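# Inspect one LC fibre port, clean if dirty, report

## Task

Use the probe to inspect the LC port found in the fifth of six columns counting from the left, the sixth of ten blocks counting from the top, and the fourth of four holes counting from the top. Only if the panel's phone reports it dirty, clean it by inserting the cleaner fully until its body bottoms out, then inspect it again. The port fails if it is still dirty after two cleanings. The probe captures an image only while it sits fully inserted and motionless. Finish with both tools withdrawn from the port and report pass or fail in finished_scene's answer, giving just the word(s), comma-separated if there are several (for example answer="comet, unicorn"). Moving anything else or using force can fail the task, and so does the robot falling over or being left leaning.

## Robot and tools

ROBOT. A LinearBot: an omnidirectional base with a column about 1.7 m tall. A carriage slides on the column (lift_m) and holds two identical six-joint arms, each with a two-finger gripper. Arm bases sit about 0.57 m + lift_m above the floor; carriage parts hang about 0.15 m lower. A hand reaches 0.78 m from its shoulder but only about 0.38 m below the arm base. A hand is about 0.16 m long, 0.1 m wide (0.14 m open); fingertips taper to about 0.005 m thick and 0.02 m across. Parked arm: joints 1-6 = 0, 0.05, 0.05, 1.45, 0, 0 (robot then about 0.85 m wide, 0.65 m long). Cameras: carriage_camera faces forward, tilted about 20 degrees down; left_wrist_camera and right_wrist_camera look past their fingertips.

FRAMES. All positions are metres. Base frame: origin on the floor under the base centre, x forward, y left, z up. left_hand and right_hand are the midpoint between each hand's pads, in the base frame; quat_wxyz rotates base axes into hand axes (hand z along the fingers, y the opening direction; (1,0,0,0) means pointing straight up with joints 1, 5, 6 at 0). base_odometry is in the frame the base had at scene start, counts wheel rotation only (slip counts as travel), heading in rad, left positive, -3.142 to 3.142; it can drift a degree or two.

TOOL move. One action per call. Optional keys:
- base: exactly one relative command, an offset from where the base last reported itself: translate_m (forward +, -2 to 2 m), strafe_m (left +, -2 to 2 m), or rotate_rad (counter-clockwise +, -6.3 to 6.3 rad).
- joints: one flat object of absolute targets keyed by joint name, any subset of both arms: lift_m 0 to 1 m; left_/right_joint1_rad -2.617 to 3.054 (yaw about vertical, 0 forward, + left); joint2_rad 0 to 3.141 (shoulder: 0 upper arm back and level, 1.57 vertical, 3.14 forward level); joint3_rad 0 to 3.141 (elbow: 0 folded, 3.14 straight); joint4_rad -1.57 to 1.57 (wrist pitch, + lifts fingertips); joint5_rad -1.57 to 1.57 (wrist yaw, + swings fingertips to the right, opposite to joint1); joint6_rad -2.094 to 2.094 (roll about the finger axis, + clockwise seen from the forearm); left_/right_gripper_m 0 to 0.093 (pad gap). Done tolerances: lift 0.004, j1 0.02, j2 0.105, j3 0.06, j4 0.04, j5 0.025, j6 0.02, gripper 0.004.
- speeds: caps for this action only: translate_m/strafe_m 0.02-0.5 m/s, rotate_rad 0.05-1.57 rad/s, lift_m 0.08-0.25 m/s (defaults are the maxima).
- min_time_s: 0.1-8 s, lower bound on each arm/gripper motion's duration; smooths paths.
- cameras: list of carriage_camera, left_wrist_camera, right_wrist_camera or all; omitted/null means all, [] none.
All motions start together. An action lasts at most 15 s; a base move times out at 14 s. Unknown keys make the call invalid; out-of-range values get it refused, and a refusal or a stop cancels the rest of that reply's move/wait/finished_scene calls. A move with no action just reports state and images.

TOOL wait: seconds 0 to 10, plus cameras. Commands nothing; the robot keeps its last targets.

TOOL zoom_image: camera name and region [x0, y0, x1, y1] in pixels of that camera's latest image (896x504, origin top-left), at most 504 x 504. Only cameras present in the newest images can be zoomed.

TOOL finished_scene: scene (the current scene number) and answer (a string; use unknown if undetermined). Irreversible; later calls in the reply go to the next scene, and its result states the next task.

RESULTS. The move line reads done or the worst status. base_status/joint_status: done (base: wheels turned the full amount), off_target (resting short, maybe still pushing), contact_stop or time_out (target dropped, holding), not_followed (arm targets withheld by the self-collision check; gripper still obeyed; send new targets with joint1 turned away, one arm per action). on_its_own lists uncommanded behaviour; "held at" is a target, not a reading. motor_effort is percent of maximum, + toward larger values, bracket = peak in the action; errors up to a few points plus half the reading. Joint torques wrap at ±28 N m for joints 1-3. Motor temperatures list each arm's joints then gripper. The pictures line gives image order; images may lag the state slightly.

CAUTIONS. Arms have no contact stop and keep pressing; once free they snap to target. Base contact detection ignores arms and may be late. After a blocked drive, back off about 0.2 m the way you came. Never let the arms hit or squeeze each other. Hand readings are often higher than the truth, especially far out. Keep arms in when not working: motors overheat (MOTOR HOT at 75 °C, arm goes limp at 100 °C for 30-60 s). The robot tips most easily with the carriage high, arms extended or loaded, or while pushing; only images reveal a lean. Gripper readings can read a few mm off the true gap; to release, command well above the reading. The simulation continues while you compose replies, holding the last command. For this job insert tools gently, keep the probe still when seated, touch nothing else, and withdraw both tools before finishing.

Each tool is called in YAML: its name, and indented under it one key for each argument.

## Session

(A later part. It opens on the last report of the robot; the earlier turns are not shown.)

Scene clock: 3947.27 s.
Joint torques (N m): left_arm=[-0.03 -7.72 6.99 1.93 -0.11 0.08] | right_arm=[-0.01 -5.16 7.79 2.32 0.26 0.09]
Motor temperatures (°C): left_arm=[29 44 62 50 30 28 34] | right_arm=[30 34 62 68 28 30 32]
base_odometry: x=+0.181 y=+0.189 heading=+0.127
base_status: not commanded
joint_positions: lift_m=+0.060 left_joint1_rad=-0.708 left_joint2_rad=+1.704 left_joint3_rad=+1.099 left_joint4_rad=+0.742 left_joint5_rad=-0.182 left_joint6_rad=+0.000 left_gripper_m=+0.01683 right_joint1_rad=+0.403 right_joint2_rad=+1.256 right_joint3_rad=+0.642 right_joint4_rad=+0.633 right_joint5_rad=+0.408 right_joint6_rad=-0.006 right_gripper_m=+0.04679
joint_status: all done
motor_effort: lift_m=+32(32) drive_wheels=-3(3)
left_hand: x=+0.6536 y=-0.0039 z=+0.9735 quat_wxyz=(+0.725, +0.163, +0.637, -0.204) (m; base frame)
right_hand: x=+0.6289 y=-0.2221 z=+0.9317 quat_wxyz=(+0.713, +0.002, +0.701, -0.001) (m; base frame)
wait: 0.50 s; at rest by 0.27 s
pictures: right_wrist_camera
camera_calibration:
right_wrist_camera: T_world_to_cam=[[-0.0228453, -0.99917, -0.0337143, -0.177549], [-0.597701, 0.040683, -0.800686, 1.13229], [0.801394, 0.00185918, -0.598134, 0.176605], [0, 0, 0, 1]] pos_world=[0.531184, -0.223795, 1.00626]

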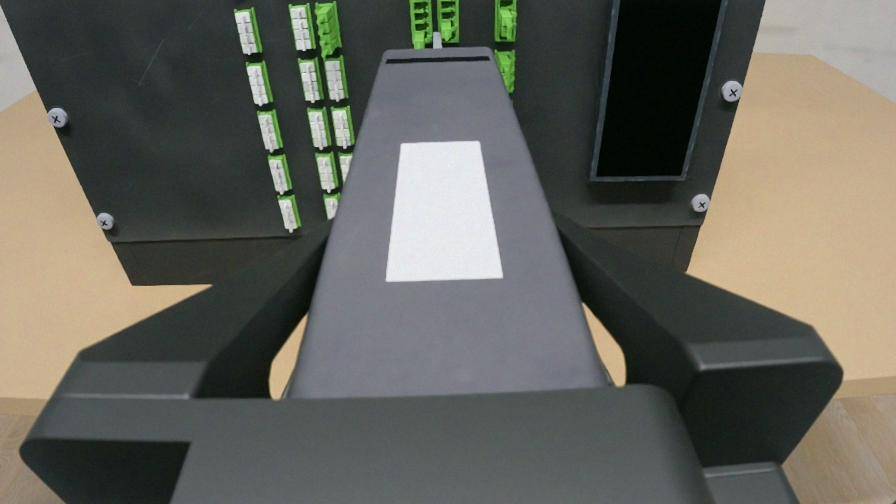

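wait:
  seconds: 0.2
  cameras: ["left_wrist_camera", "right_wrist_camera"]

zoom_image:
  camera: "left_wrist_camera"
  region: [585, 130, 625, 170]

zoom_image:
  camera: "left_wrist_camera"
  region: [680, 150, 720, 190]

move:
  base: {"translate_m": -0.003}
  speeds: {"translate_m": 0.02}
  cameras: []

wait:
  seconds: 1.2
  cameras: ["left_wrist_camera", "right_wrist_camera"]

zoom_image:
  camera: "right_wrist_camera"
  region: [420, 5, 460, 45]

zoom_image:
  camera: "left_wrist_camera"
  region: [585, 130, 625, 170]

zoom_image:
  camera: "left_wrist_camera"
  region: [680, 150, 720, 190]

Scene clock: 3991.47 s.
Joint torques (N m): left_arm=[-0.02 -7.72 7.01 1.94 -0.11 0.08] | right_arm=[-0.02 -5.19 7.77 2.32 0.25 0.09]
Motor temperatures (°C): left_arm=[29 44 61 50 30 28 34] | right_arm=[30 34 62 68 28 30 32]
base_odometry: x=+0.181 y=+0.189 heading=+0.127
base_status: not commanded
joint_positions: lift_m=+0.060 left_joint1_rad=-0.708 left_joint2_rad=+1.704 left_joint3_rad=+1.099 left_joint4_rad=+0.742 left_joint5_rad=-0.182 left_joint6_rad=+0.000 left_gripper_m=+0.01683 right_joint1_rad=+0.403 right_joint2_rad=+1.256 right_joint3_rad=+0.642 right_joint4_rad=+0.633 right_joint5_rad=+0.408 right_joint6_rad=-0.006 right_gripper_m=+0.04679
joint_status: all done
motor_effort: lift_m=+32(32) drive_wheels=-3(3)
left_hand: x=+0.6536 y=-0.0039 z=+0.9735 quat_wxyz=(+0.725, +0.163, +0.637, -0.204) (m; base frame)
right_hand: x=+0.6289 y=-0.2221 z=+0.9317 quat_wxyz=(+0.713, +0.002, +0.701, -0.001) (m; base frame)
wait: 0.20 s; at rest from the start
pictures: left_wrist_camera, right_wrist_camera
camera_calibration:
left_wrist_camera: T_world_to_cam=[[-0.492662, -0.869958, 0.0213731, 0.299834], [-0.430679, 0.222407, -0.874672, 1.13517], [0.756175, -0.440122, -0.484244, 0.095478], [0, 0, 0, 1]] pos_world=[0.564414, 0.0503956, 1.03273]
right_wrist_camera: T_world_to_cam=[[-0.0228453, -0.99917, -0.0337143, -0.177549], [-0.597701, 0.040683, -0.800686, 1.13229], [0.801394, 0.00185918, -0.598134, 0.176605], [0, 0, 0, 1]] pos_world=[0.531184, -0.223795, 1.00626]

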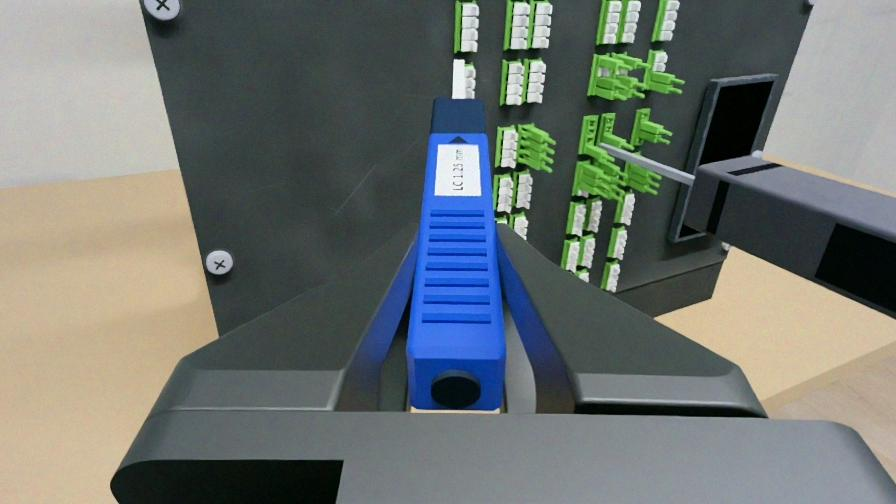

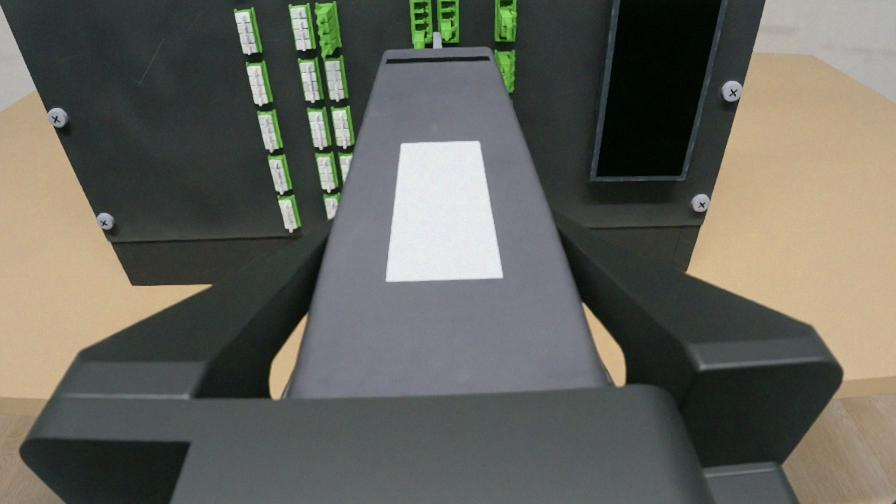

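Scaled by 12.600 from the camera's 896x504 image, which has a finer 1280x720 frame.

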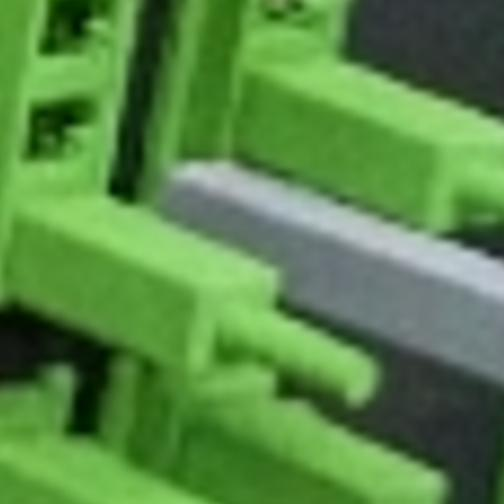

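Scaled by 12.600 from the camera's 896x504 image, which has a finer 1280x720 frame.

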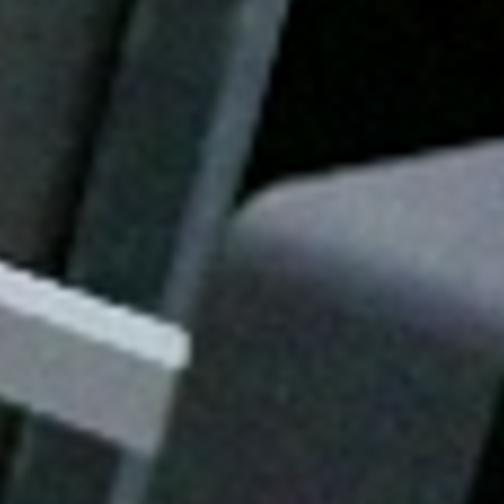

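Scene clock: 3992.07 s.
Joint torques (N m): left_arm=[0.02 -7.61 6.98 1.92 -0.11 0.08] | right_arm=[-0.03 -5.19 7.77 2.33 0.13 0.09]
Motor temperatures (°C): left_arm=[29 44 61 50 30 28 34] | right_arm=[30 34 62 68 28 30 32]
move: done
base_odometry: x=+0.178 y=+0.189 heading=+0.127
base_status: done
joint_positions: lift_m=+0.060 left_joint1_rad=-0.709 left_joint2_rad=+1.704 left_joint3_rad=+1.099 left_joint4_rad=+0.742 left_joint5_rad=-0.182 left_joint6_rad=+0.000 left_gripper_m=+0.01683 right_joint1_rad=+0.403 right_joint2_rad=+1.256 right_joint3_rad=+0.642 right_joint4_rad=+0.632 right_joint5_rad=+0.419 right_joint6_rad=-0.006 right_gripper_m=+0.04679
joint_status: not commanded
motor_effort: lift_m=+32(32) drive_wheels=+1(8)
left_hand: x=+0.6533 y=-0.0042 z=+0.9735 quat_wxyz=(+0.725, +0.163, +0.637, -0.205) (m; base frame)
right_hand: x=+0.6289 y=-0.2239 z=+0.9316 quat_wxyz=(+0.713, +0.006, +0.701, -0.005) (m; base frame)
pictures: none
No camera images: "cameras" was empty.

Scene clock: 3993.27 s.
Joint torques (N m): left_arm=[0.03 -7.72 7.02 1.94 -0.11 0.07] | right_arm=[-0.02 -5.19 7.79 2.32 0.13 0.1]
Motor temperatures (°C): left_arm=[29 44 61 50 30 28 34] | right_arm=[30 34 62 68 28 30 32]
base_odometry: x=+0.178 y=+0.189 heading=+0.127
base_status: done
joint_positions: lift_m=+0.060 left_joint1_rad=-0.709 left_joint2_rad=+1.704 left_joint3_rad=+1.099 left_joint4_rad=+0.742 left_joint5_rad=-0.182 left_joint6_rad=+0.000 left_gripper_m=+0.01683 right_joint1_rad=+0.403 right_joint2_rad=+1.256 right_joint3_rad=+0.642 right_joint4_rad=+0.632 right_joint5_rad=+0.419 right_joint6_rad=-0.006 right_gripper_m=+0.04679
joint_status: not commanded
motor_effort: lift_m=+32(32) drive_wheels=+1(8)
left_hand: x=+0.6533 y=-0.0042 z=+0.9735 quat_wxyz=(+0.725, +0.163, +0.637, -0.205) (m; base frame)
right_hand: x=+0.6289 y=-0.2239 z=+0.9316 quat_wxyz=(+0.713, +0.006, +0.701, -0.005) (m; base frame)
wait: 1.20 s; at rest by 0.27 s
pictures: left_wrist_camera, right_wrist_camera
camera_calibration:
left_wrist_camera: T_world_to_cam=[[-0.493323, -0.869583, 0.0213819, 0.299818], [-0.430499, 0.222719, -0.874681, 1.13505], [0.755846, -0.440705, -0.484227, 0.095694], [0, 0, 0, 1]] pos_world=[0.564213, 0.0500939, 1.03273]
right_wrist_camera: T_world_to_cam=[[-0.0335541, -0.998866, -0.033791, -0.172526], [-0.597544, 0.0471515, -0.800449, 1.13344], [0.801134, -0.0066667, -0.598448, 0.175162], [0, 0, 0, 1]] pos_world=[0.531163, -0.224606, 1.00626]

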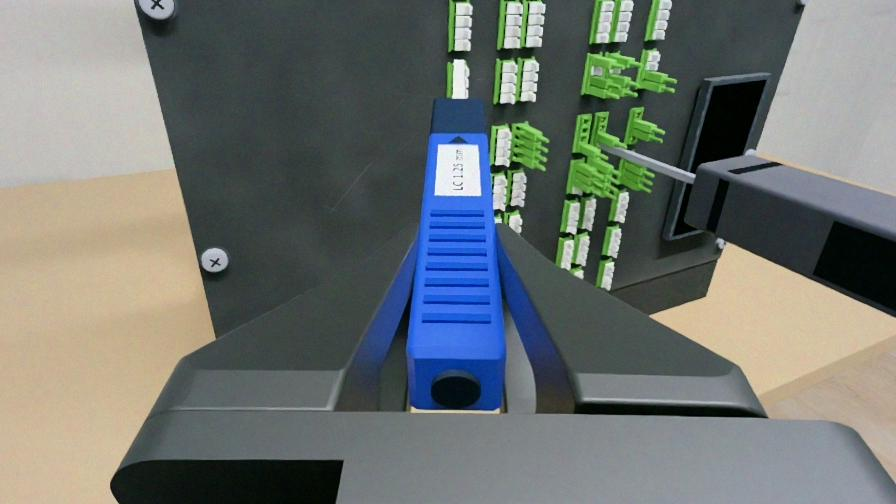

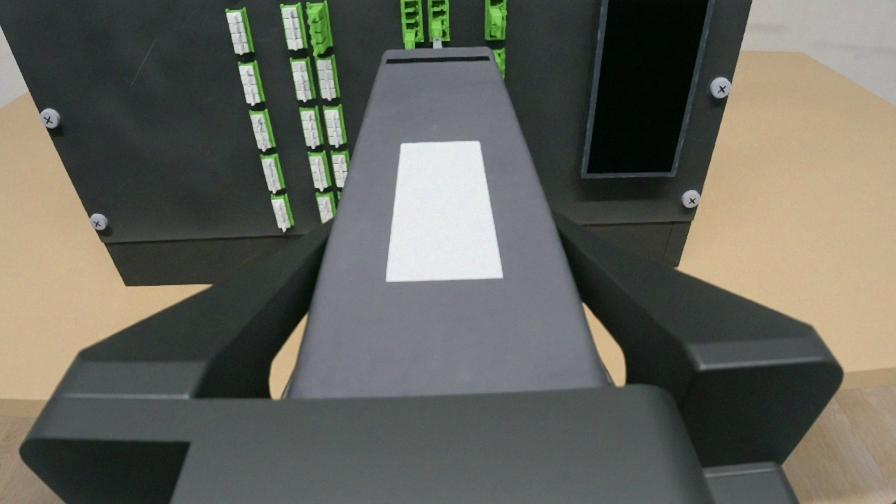

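Scaled by 12.600 from the camera's 896x504 image, which has a finer 1280x720 frame.

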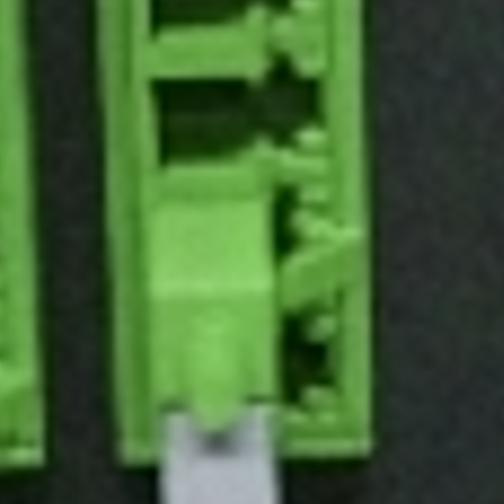

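Scaled by 12.600 from the camera's 896x504 image, which has a finer 1280x720 frame.

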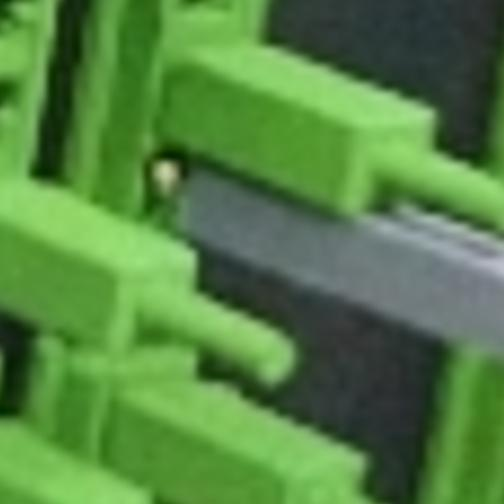

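Scaled by 12.600 from the camera's 896x504 image, which has a finer 1280x720 frame.

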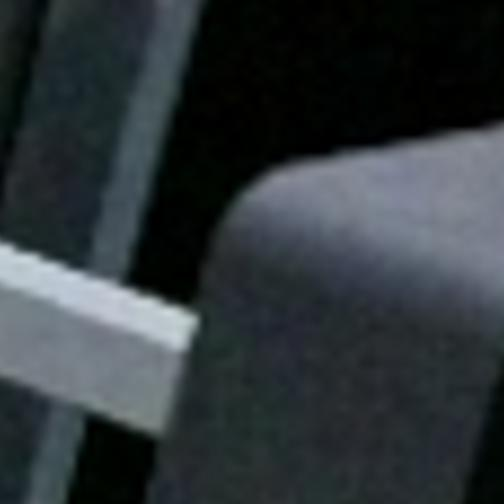

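zoom_image:
  camera: "left_wrist_camera"
  region: [590, 132, 615, 157]

zoom_image:
  camera: "left_wrist_camera"
  region: [590, 107, 615, 132]

Scaled by 20.160 from the camera's 896x504 image, which has a finer 1280x720 frame.

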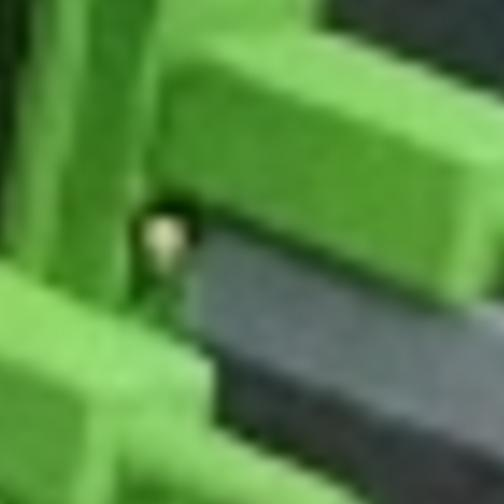

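Scaled by 20.160 from the camera's 896x504 image, which has a finer 1280x720 frame.

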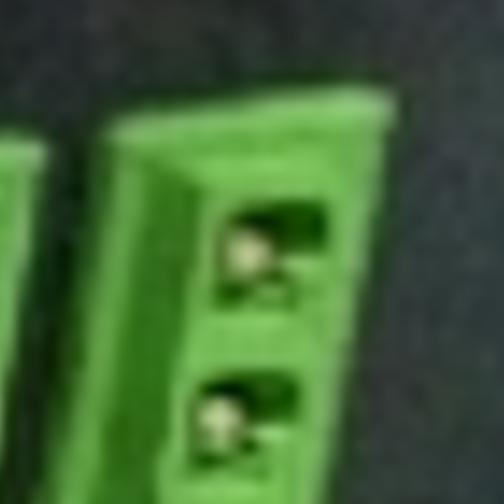

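move:
  base: {"translate_m": 0.003}
  speeds: {"translate_m": 0.02}
  cameras: []

wait:
  seconds: 1.2
  cameras: ["left_wrist_camera", "right_wrist_camera"]

zoom_image:
  camera: "right_wrist_camera"
  region: [420, 5, 460, 45]

zoom_image:
  camera: "left_wrist_camera"
  region: [590, 132, 615, 157]

Scene clock: 4066.50 s.
Joint torques (N m): left_arm=[0.02 -7.75 6.98 1.92 -0.11 0.08] | right_arm=[0.01 -5.18 7.83 2.34 0.11 0.1]
Motor temperatures (°C): left_arm=[29 44 61 50 30 28 34] | right_arm=[30 34 62 68 28 30 32]
move: done
base_odometry: x=+0.180 y=+0.189 heading=+0.127
base_status: done
joint_positions: lift_m=+0.060 left_joint1_rad=-0.709 left_joint2_rad=+1.704 left_joint3_rad=+1.099 left_joint4_rad=+0.742 left_joint5_rad=-0.182 left_joint6_rad=+0.000 left_gripper_m=+0.01683 right_joint1_rad=+0.403 right_joint2_rad=+1.256 right_joint3_rad=+0.642 right_joint4_rad=+0.632 right_joint5_rad=+0.419 right_joint6_rad=-0.006 right_gripper_m=+0.04679
joint_status: not commanded
motor_effort: lift_m=+32(32) drive_wheels=+2(7)
left_hand: x=+0.6533 y=-0.0042 z=+0.9735 quat_wxyz=(+0.725, +0.163, +0.637, -0.205) (m; base frame)
right_hand: x=+0.6289 y=-0.2240 z=+0.9315 quat_wxyz=(+0.713, +0.006, +0.701, -0.005) (m; base frame)
pictures: none
No camera images: "cameras" was empty.

Scene clock: 4067.70 s.
Joint torques (N m): left_arm=[0.02 -7.72 7.04 1.94 -0.11 0.07] | right_arm=[-0.02 -5.14 7.82 2.33 0.12 0.09]
Motor temperatures (°C): left_arm=[29 44 61 50 30 28 34] | right_arm=[30 34 62 68 28 30 32]
base_odometry: x=+0.180 y=+0.189 heading=+0.127
base_status: done
joint_positions: lift_m=+0.060 left_joint1_rad=-0.709 left_joint2_rad=+1.704 left_joint3_rad=+1.099 left_joint4_rad=+0.742 left_joint5_rad=-0.182 left_joint6_rad=+0.000 left_gripper_m=+0.01683 right_joint1_rad=+0.403 right_joint2_rad=+1.256 right_joint3_rad=+0.642 right_joint4_rad=+0.632 right_joint5_rad=+0.419 right_joint6_rad=-0.006 right_gripper_m=+0.04679
joint_status: not commanded
motor_effort: lift_m=+32(32) drive_wheels=+2(7)
left_hand: x=+0.6533 y=-0.0042 z=+0.9735 quat_wxyz=(+0.725, +0.163, +0.637, -0.205) (m; base frame)
right_hand: x=+0.6289 y=-0.2240 z=+0.9315 quat_wxyz=(+0.713, +0.006, +0.701, -0.005) (m; base frame)
wait: 1.20 s; at rest by 0.27 s
pictures: left_wrist_camera, right_wrist_camera
camera_calibration:
left_wrist_camera: T_world_to_cam=[[-0.493323, -0.869583, 0.0213819, 0.299818], [-0.430499, 0.222719, -0.874681, 1.13505], [0.755846, -0.440705, -0.484227, 0.095694], [0, 0, 0, 1]] pos_world=[0.564213, 0.0500939, 1.03273]
right_wrist_camera: T_world_to_cam=[[-0.0343075, -0.998846, -0.033602, -0.172316], [-0.597793, 0.0474533, -0.800245, 1.13335], [0.800916, -0.00736737, -0.598731, 0.175346], [0, 0, 0, 1]] pos_world=[0.531162, -0.224606, 1.00616]

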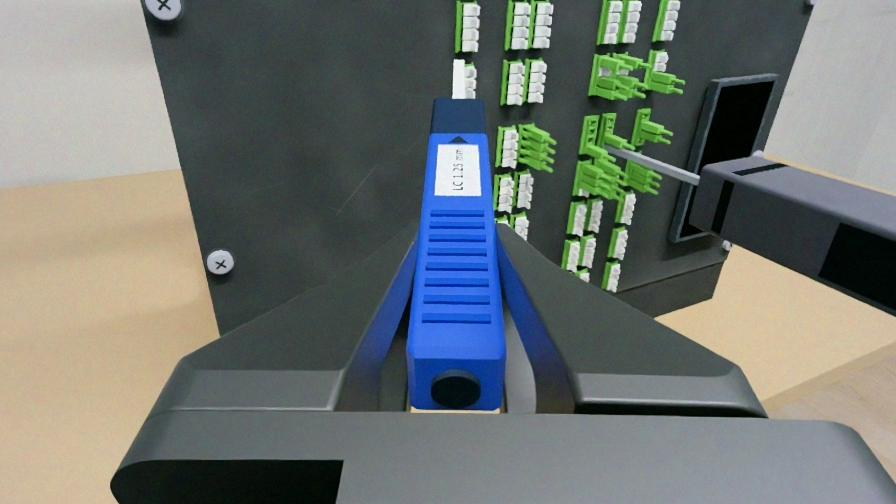

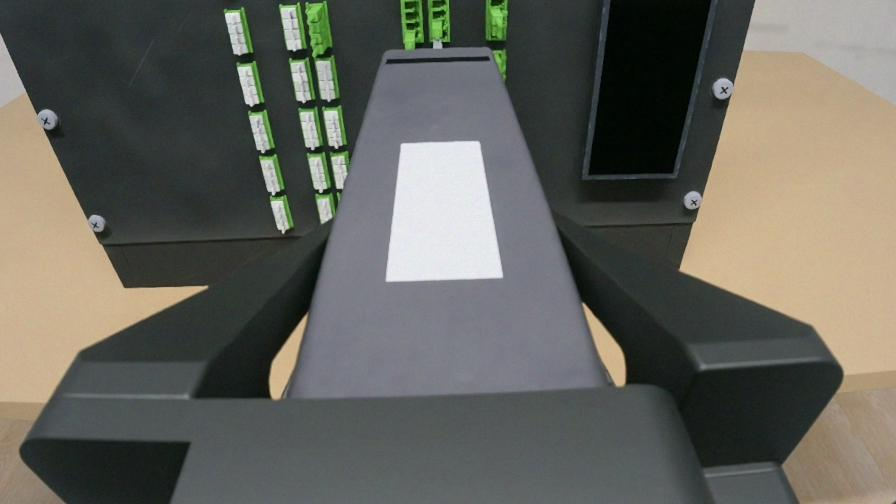

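Scaled by 12.600 from the camera's 896x504 image, which has a finer 1280x720 frame.

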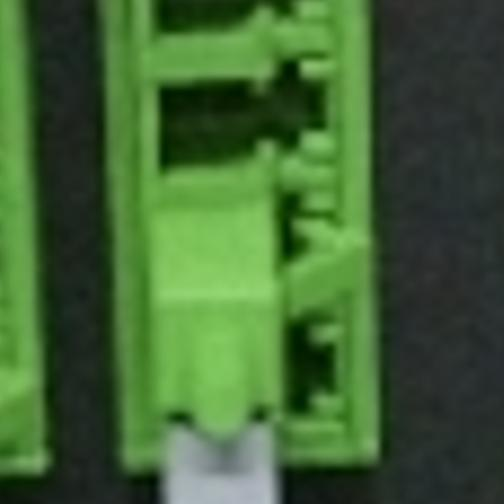

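Scaled by 20.160 from the camera's 896x504 image, which has a finer 1280x720 frame.

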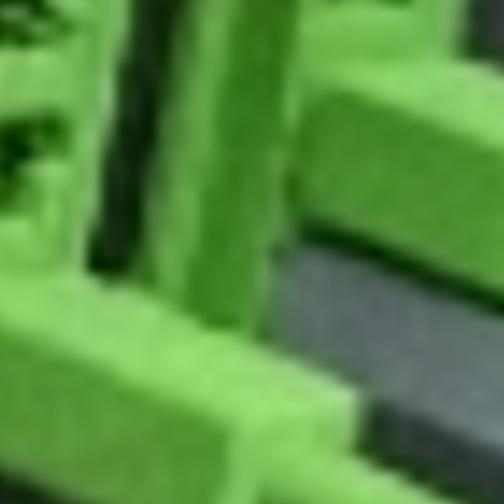

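zoom_image:
  camera: "left_wrist_camera"
  region: [595, 107, 620, 132]

zoom_image:
  camera: "left_wrist_camera"
  region: [597, 132, 622, 157]

Scaled by 20.160 from the camera's 896x504 image, which has a finer 1280x720 frame.

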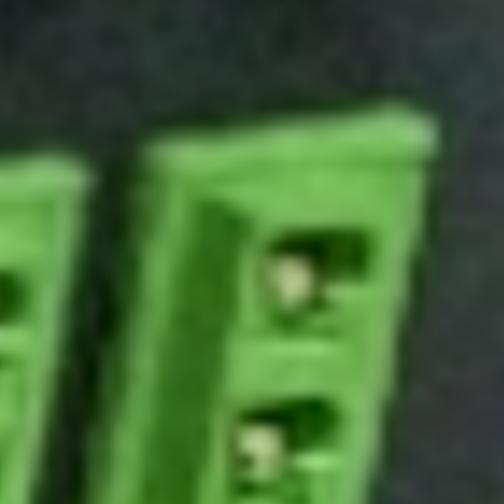

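Scaled by 20.160 from the camera's 896x504 image, which has a finer 1280x720 frame.

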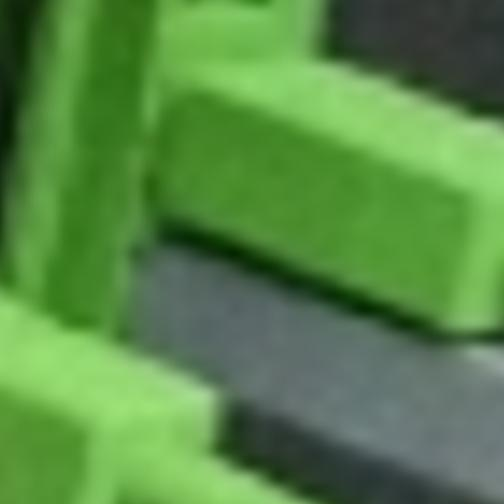

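move:
  base: {"translate_m": 0.002}
  speeds: {"translate_m": 0.02}
  cameras: []

wait:
  seconds: 1.2
  cameras: ["left_wrist_camera", "right_wrist_camera"]

zoom_image:
  camera: "right_wrist_camera"
  region: [420, 5, 460, 45]

zoom_image:
  camera: "left_wrist_camera"
  region: [597, 132, 622, 157]

zoom_image:
  camera: "left_wrist_camera"
  region: [597, 107, 622, 132]

Scene clock: 4131.10 s.
Joint torques (N m): left_arm=[0.06 -7.73 7.02 1.91 -0.11 0.07] | right_arm=[-0.03 -5.18 7.79 2.32 0.1 0.09]
Motor temperatures (°C): left_arm=[29 44 61 50 30 28 34] | right_arm=[30 34 62 68 28 30 32]
move: done
base_odometry: x=+0.182 y=+0.190 heading=+0.128
base_status: done
joint_positions: lift_m=+0.060 left_joint1_rad=-0.709 left_joint2_rad=+1.704 left_joint3_rad=+1.099 left_joint4_rad=+0.743 left_joint5_rad=-0.182 left_joint6_rad=+0.000 left_gripper_m=+0.01683 right_joint1_rad=+0.403 right_joint2_rad=+1.256 right_joint3_rad=+0.642 right_joint4_rad=+0.632 right_joint5_rad=+0.420 right_joint6_rad=-0.006 right_gripper_m=+0.04679
joint_status: not commanded
motor_effort: lift_m=+32(32) drive_wheels=-3(7)
left_hand: x=+0.6533 y=-0.0042 z=+0.9736 quat_wxyz=(+0.725, +0.163, +0.637, -0.205) (m; base frame)
right_hand: x=+0.6289 y=-0.2242 z=+0.9314 quat_wxyz=(+0.713, +0.006, +0.701, -0.006) (m; base frame)
pictures: none
No camera images: "cameras" was empty.

Scene clock: 4132.30 s.
Joint torques (N m): left_arm=[0.03 -7.73 6.99 1.93 -0.11 0.07] | right_arm=[-0.01 -5.19 7.77 2.33 0.11 0.1]
Motor temperatures (°C): left_arm=[29 44 61 50 30 28 34] | right_arm=[30 34 62 68 28 30 32]
base_odometry: x=+0.182 y=+0.190 heading=+0.128
base_status: done
joint_positions: lift_m=+0.060 left_joint1_rad=-0.709 left_joint2_rad=+1.704 left_joint3_rad=+1.099 left_joint4_rad=+0.743 left_joint5_rad=-0.182 left_joint6_rad=+0.000 left_gripper_m=+0.01683 right_joint1_rad=+0.403 right_joint2_rad=+1.256 right_joint3_rad=+0.642 right_joint4_rad=+0.632 right_joint5_rad=+0.420 right_joint6_rad=-0.006 right_gripper_m=+0.04679
joint_status: not commanded
motor_effort: lift_m=+32(32) drive_wheels=+3(7)
left_hand: x=+0.6533 y=-0.0042 z=+0.9736 quat_wxyz=(+0.725, +0.163, +0.637, -0.205) (m; base frame)
right_hand: x=+0.6289 y=-0.2242 z=+0.9314 quat_wxyz=(+0.713, +0.006, +0.701, -0.006) (m; base frame)
wait: 1.20 s; at rest by 0.27 s
pictures: left_wrist_camera, right_wrist_camera
camera_calibration:
left_wrist_camera: T_world_to_cam=[[-0.493347, -0.869569, 0.0214223, 0.299876], [-0.430262, 0.222555, -0.87484, 1.13506], [0.755966, -0.440817, -0.483939, 0.0953786], [0, 0, 0, 1]] pos_world=[0.564214, 0.0501932, 1.03273]
right_wrist_camera: T_world_to_cam=[[-0.0354799, -0.99881, -0.033464, -0.171928], [-0.598064, 0.0480479, -0.800007, 1.13332], [0.800662, -0.00837059, -0.599057, 0.175525], [0, 0, 0, 1]] pos_world=[0.531159, -0.224708, 1.00606]

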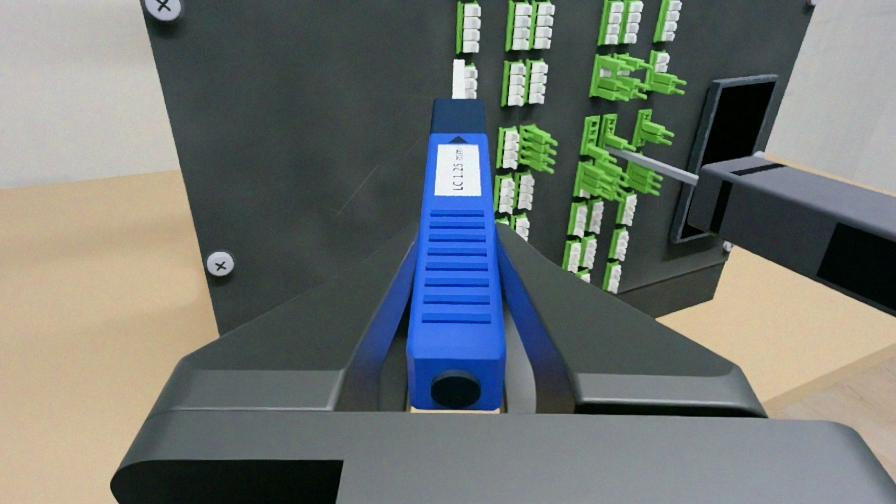

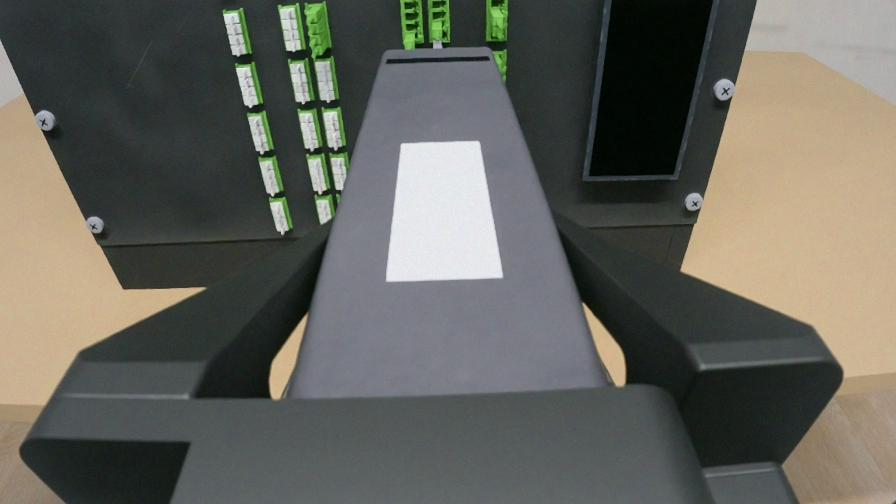

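Scaled by 12.600 from the camera's 896x504 image, which has a finer 1280x720 frame.

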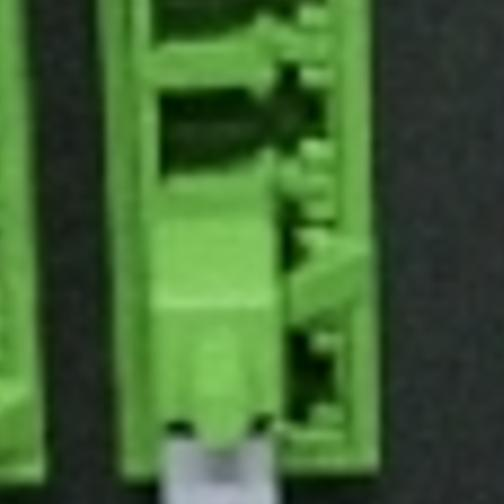

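Scaled by 20.160 from the camera's 896x504 image, which has a finer 1280x720 frame.

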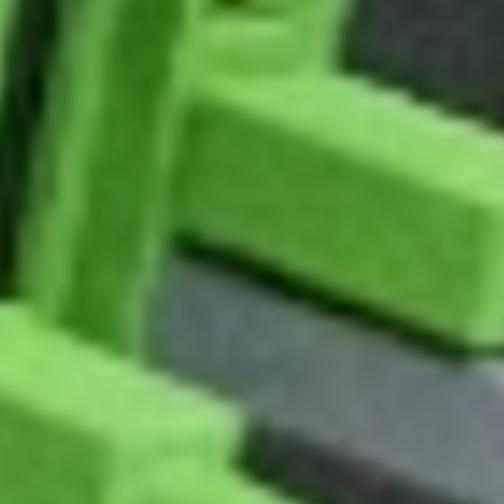

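Scaled by 20.160 from the camera's 896x504 image, which has a finer 1280x720 frame.

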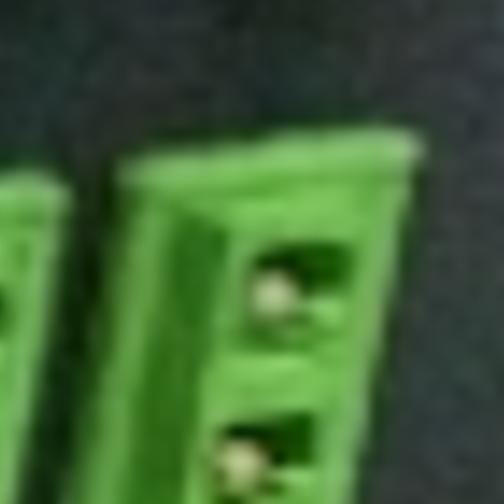

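move:
  base: {"translate_m": 0.003}
  speeds: {"translate_m": 0.02}
  cameras: []

wait:
  seconds: 1.2
  cameras: ["left_wrist_camera", "right_wrist_camera"]

zoom_image:
  camera: "right_wrist_camera"
  region: [420, 5, 460, 45]

zoom_image:
  camera: "left_wrist_camera"
  region: [597, 132, 622, 157]

zoom_image:
  camera: "left_wrist_camera"
  region: [597, 107, 622, 132]

Scene clock: 4161.80 s.
Joint torques (N m): left_arm=[0.03 -7.82 6.95 2 -0.11 0.08] | right_arm=[-0.03 -5.14 7.79 2.33 0.11 0.09]
Motor temperatures (°C): left_arm=[29 44 61 50 30 28 34] | right_arm=[30 34 62 69 28 30 32]
move: done
base_odometry: x=+0.185 y=+0.190 heading=+0.129
base_status: done
joint_positions: lift_m=+0.060 left_joint1_rad=-0.709 left_joint2_rad=+1.704 left_joint3_rad=+1.099 left_joint4_rad=+0.743 left_joint5_rad=-0.182 left_joint6_rad=+0.000 left_gripper_m=+0.01683 right_joint1_rad=+0.403 right_joint2_rad=+1.256 right_joint3_rad=+0.642 right_joint4_rad=+0.631 right_joint5_rad=+0.422 right_joint6_rad=-0.006 right_gripper_m=+0.04679
joint_status: not commanded
motor_effort: lift_m=+32(32) drive_wheels=-5(9)
left_hand: x=+0.6533 y=-0.0042 z=+0.9736 quat_wxyz=(+0.725, +0.163, +0.637, -0.205) (m; base frame)
right_hand: x=+0.6289 y=-0.2244 z=+0.9313 quat_wxyz=(+0.713, +0.007, +0.701, -0.006) (m; base frame)
pictures: none
No camera images: "cameras" was empty.

Scene clock: 4163.00 s.
Joint torques (N m): left_arm=[0.02 -7.73 7.02 1.93 -0.11 0.07] | right_arm=[-0.02 -5.2 7.79 2.33 0.1 0.1]
Motor temperatures (°C): left_arm=[29 44 61 50 30 28 34] | right_arm=[30 34 62 69 28 30 32]
base_odometry: x=+0.185 y=+0.190 heading=+0.129
base_status: done
joint_positions: lift_m=+0.060 left_joint1_rad=-0.709 left_joint2_rad=+1.704 left_joint3_rad=+1.099 left_joint4_rad=+0.743 left_joint5_rad=-0.182 left_joint6_rad=+0.000 left_gripper_m=+0.01683 right_joint1_rad=+0.403 right_joint2_rad=+1.256 right_joint3_rad=+0.642 right_joint4_rad=+0.631 right_joint5_rad=+0.422 right_joint6_rad=-0.006 right_gripper_m=+0.04679
joint_status: not commanded
motor_effort: lift_m=+32(32) drive_wheels=-5(9)
left_hand: x=+0.6533 y=-0.0042 z=+0.9736 quat_wxyz=(+0.725, +0.163, +0.637, -0.205) (m; base frame)
right_hand: x=+0.6289 y=-0.2244 z=+0.9313 quat_wxyz=(+0.713, +0.007, +0.701, -0.006) (m; base frame)
wait: 1.20 s; at rest by 0.27 s
pictures: left_wrist_camera, right_wrist_camera
camera_calibration:
left_wrist_camera: T_world_to_cam=[[-0.493347, -0.869569, 0.0214223, 0.299876], [-0.430262, 0.222555, -0.87484, 1.13506], [0.755966, -0.440817, -0.483939, 0.0953786], [0, 0, 0, 1]] pos_world=[0.564214, 0.0501932, 1.03273]
right_wrist_camera: T_world_to_cam=[[-0.0365711, -0.998773, -0.0333908, -0.171511], [-0.59829, 0.0486458, -0.799801, 1.13343], [0.800444, -0.00927228, -0.599335, 0.175638], [0, 0, 0, 1]] pos_world=[0.531257, -0.224809, 1.00606]

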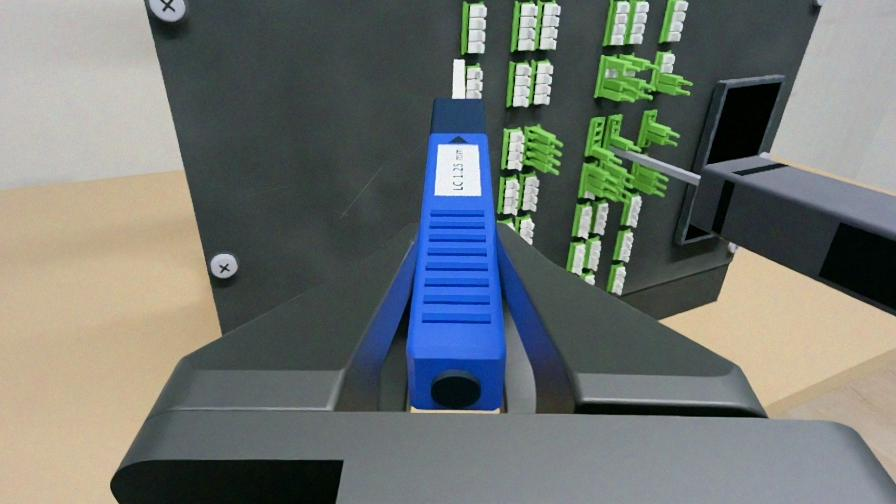

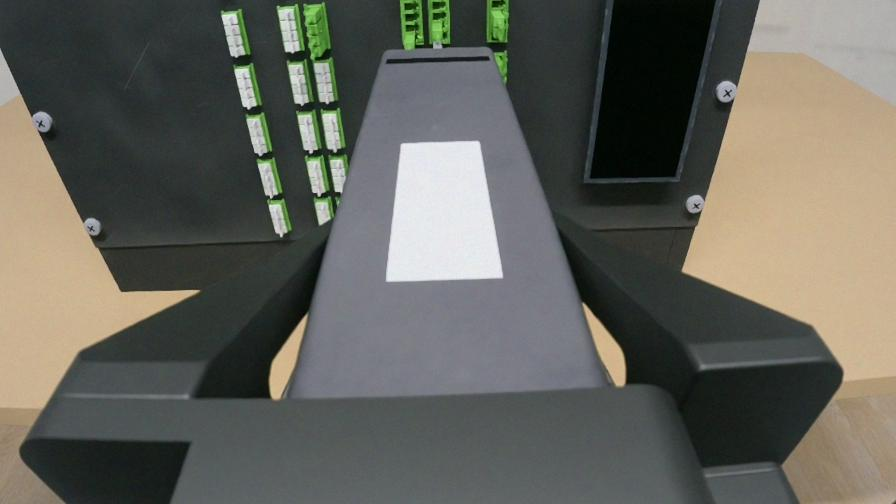

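Scaled by 12.600 from the camera's 896x504 image, which has a finer 1280x720 frame.

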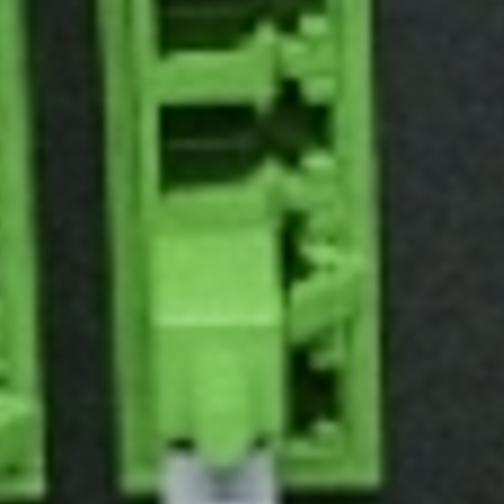

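Scaled by 20.160 from the camera's 896x504 image, which has a finer 1280x720 frame.

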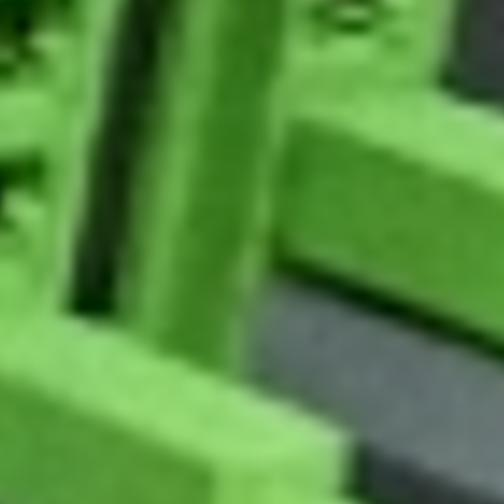

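Scaled by 20.160 from the camera's 896x504 image, which has a finer 1280x720 frame.

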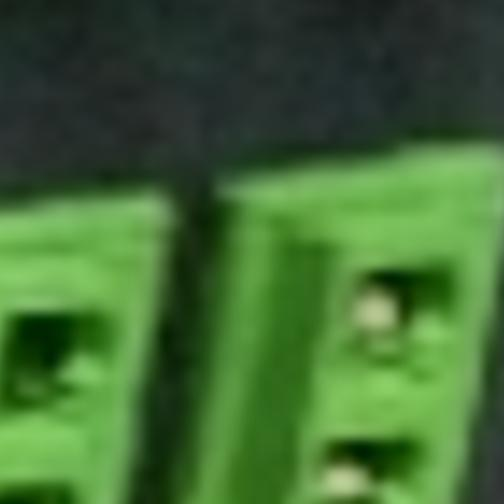

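move:
  base: {"translate_m": 0.002}
  speeds: {"translate_m": 0.02}
  cameras: []

wait:
  seconds: 1.2
  cameras: ["left_wrist_camera", "right_wrist_camera"]

zoom_image:
  camera: "right_wrist_camera"
  region: [420, 5, 460, 45]

zoom_image:
  camera: "left_wrist_camera"
  region: [597, 132, 622, 157]

Scene clock: 4175.60 s.
Joint torques (N m): left_arm=[0.08 -7.62 7.04 1.92 -0.1 0.08] | right_arm=[-0.17 -5.18 8.1 2.3 0.05 0.1]
Motor temperatures (°C): left_arm=[29 44 61 50 30 28 34] | right_arm=[30 34 62 69 28 30 32]
move: done
base_odometry: x=+0.187 y=+0.191 heading=+0.129
base_status: done
joint_positions: lift_m=+0.060 left_joint1_rad=-0.709 left_joint2_rad=+1.704 left_joint3_rad=+1.099 left_joint4_rad=+0.743 left_joint5_rad=-0.182 left_joint6_rad=+0.000 left_gripper_m=+0.01683 right_joint1_rad=+0.405 right_joint2_rad=+1.256 right_joint3_rad=+0.639 right_joint4_rad=+0.635 right_joint5_rad=+0.426 right_joint6_rad=-0.006 right_gripper_m=+0.04679
joint_status: not commanded
motor_effort: lift_m=+32(32) drive_wheels=-4(10)
left_hand: x=+0.6533 y=-0.0042 z=+0.9736 quat_wxyz=(+0.725, +0.163, +0.637, -0.205) (m; base frame)
right_hand: x=+0.6285 y=-0.2247 z=+0.9306 quat_wxyz=(+0.713, +0.008, +0.701, -0.007) (m; base frame)
pictures: none
No camera images: "cameras" was empty.

Scene clock: 4176.80 s.
Joint torques (N m): left_arm=[0.06 -7.73 7.01 1.93 -0.11 0.06] | right_arm=[-0.16 -5.14 8.08 2.3 0.05 0.09]
Motor temperatures (°C): left_arm=[29 44 61 50 30 28 34] | right_arm=[30 34 61 68 28 30 32]
base_odometry: x=+0.187 y=+0.191 heading=+0.129
base_status: done
joint_positions: lift_m=+0.060 left_joint1_rad=-0.709 left_joint2_rad=+1.704 left_joint3_rad=+1.099 left_joint4_rad=+0.743 left_joint5_rad=-0.182 left_joint6_rad=+0.000 left_gripper_m=+0.01683 right_joint1_rad=+0.405 right_joint2_rad=+1.256 right_joint3_rad=+0.639 right_joint4_rad=+0.635 right_joint5_rad=+0.426 right_joint6_rad=-0.006 right_gripper_m=+0.04679
joint_status: not commanded
motor_effort: lift_m=+32(32) drive_wheels=-4(10)
left_hand: x=+0.6533 y=-0.0042 z=+0.9736 quat_wxyz=(+0.725, +0.163, +0.637, -0.205) (m; base frame)
right_hand: x=+0.6285 y=-0.2247 z=+0.9306 quat_wxyz=(+0.713, +0.008, +0.701, -0.007) (m; base frame)
wait: 1.20 s; at rest by 0.27 s
pictures: left_wrist_camera, right_wrist_camera
camera_calibration:
left_wrist_camera: T_world_to_cam=[[-0.493347, -0.869569, 0.0214223, 0.299876], [-0.430262, 0.222555, -0.87484, 1.13506], [0.755966, -0.440817, -0.483939, 0.0953786], [0, 0, 0, 1]] pos_world=[0.564214, 0.0501932, 1.03273]
right_wrist_camera: T_world_to_cam=[[-0.0395999, -0.99865, -0.0336167, -0.169697], [-0.597865, 0.050637, -0.799996, 1.1329], [0.800618, -0.0115816, -0.599063, 0.174678], [0, 0, 0, 1]] pos_world=[0.530752, -0.224812, 1.00526]

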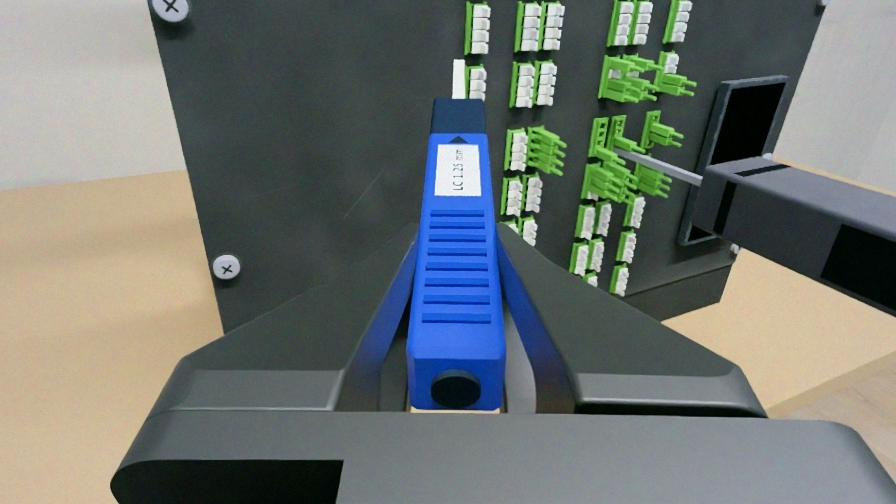

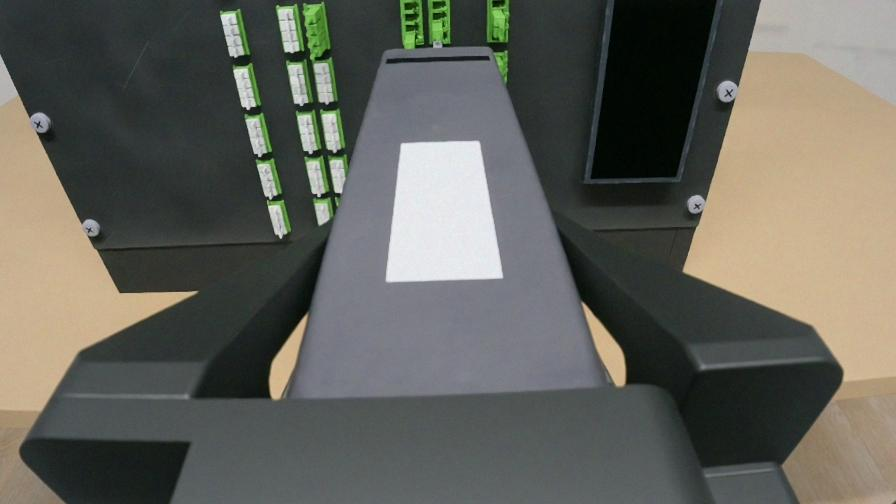

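Scaled by 12.600 from the camera's 896x504 image, which has a finer 1280x720 frame.

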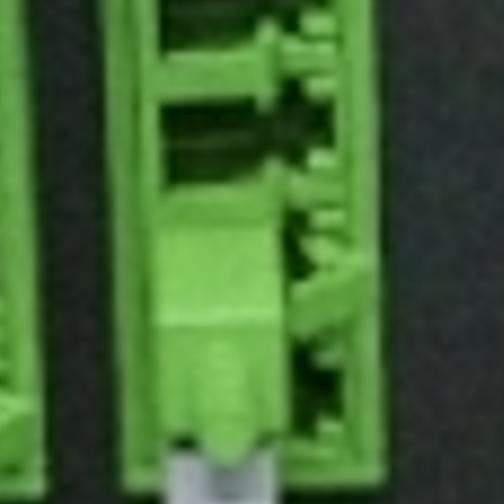

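Scaled by 20.160 from the camera's 896x504 image, which has a finer 1280x720 frame.

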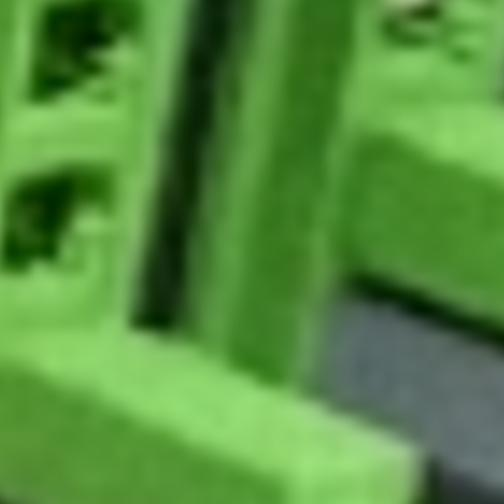

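zoom_image:
  camera: "right_wrist_camera"
  region: [570, 0, 740, 200]

zoom_image:
  camera: "left_wrist_camera"
  region: [660, 60, 800, 260]

Scaled by 2.520 from the camera's 896x504 image, which has a finer 1280x720 frame.

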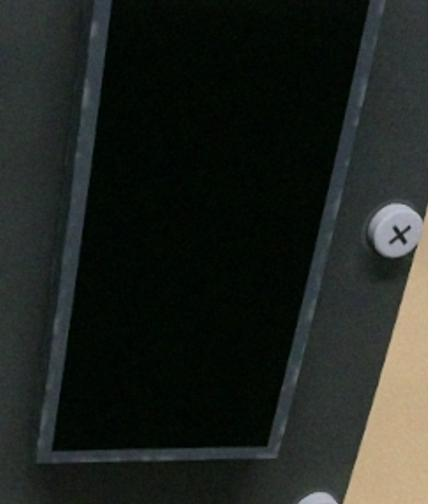

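Scaled by 2.520 from the camera's 896x504 image, which has a finer 1280x720 frame.

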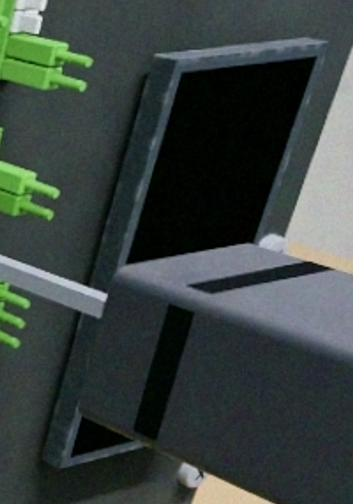

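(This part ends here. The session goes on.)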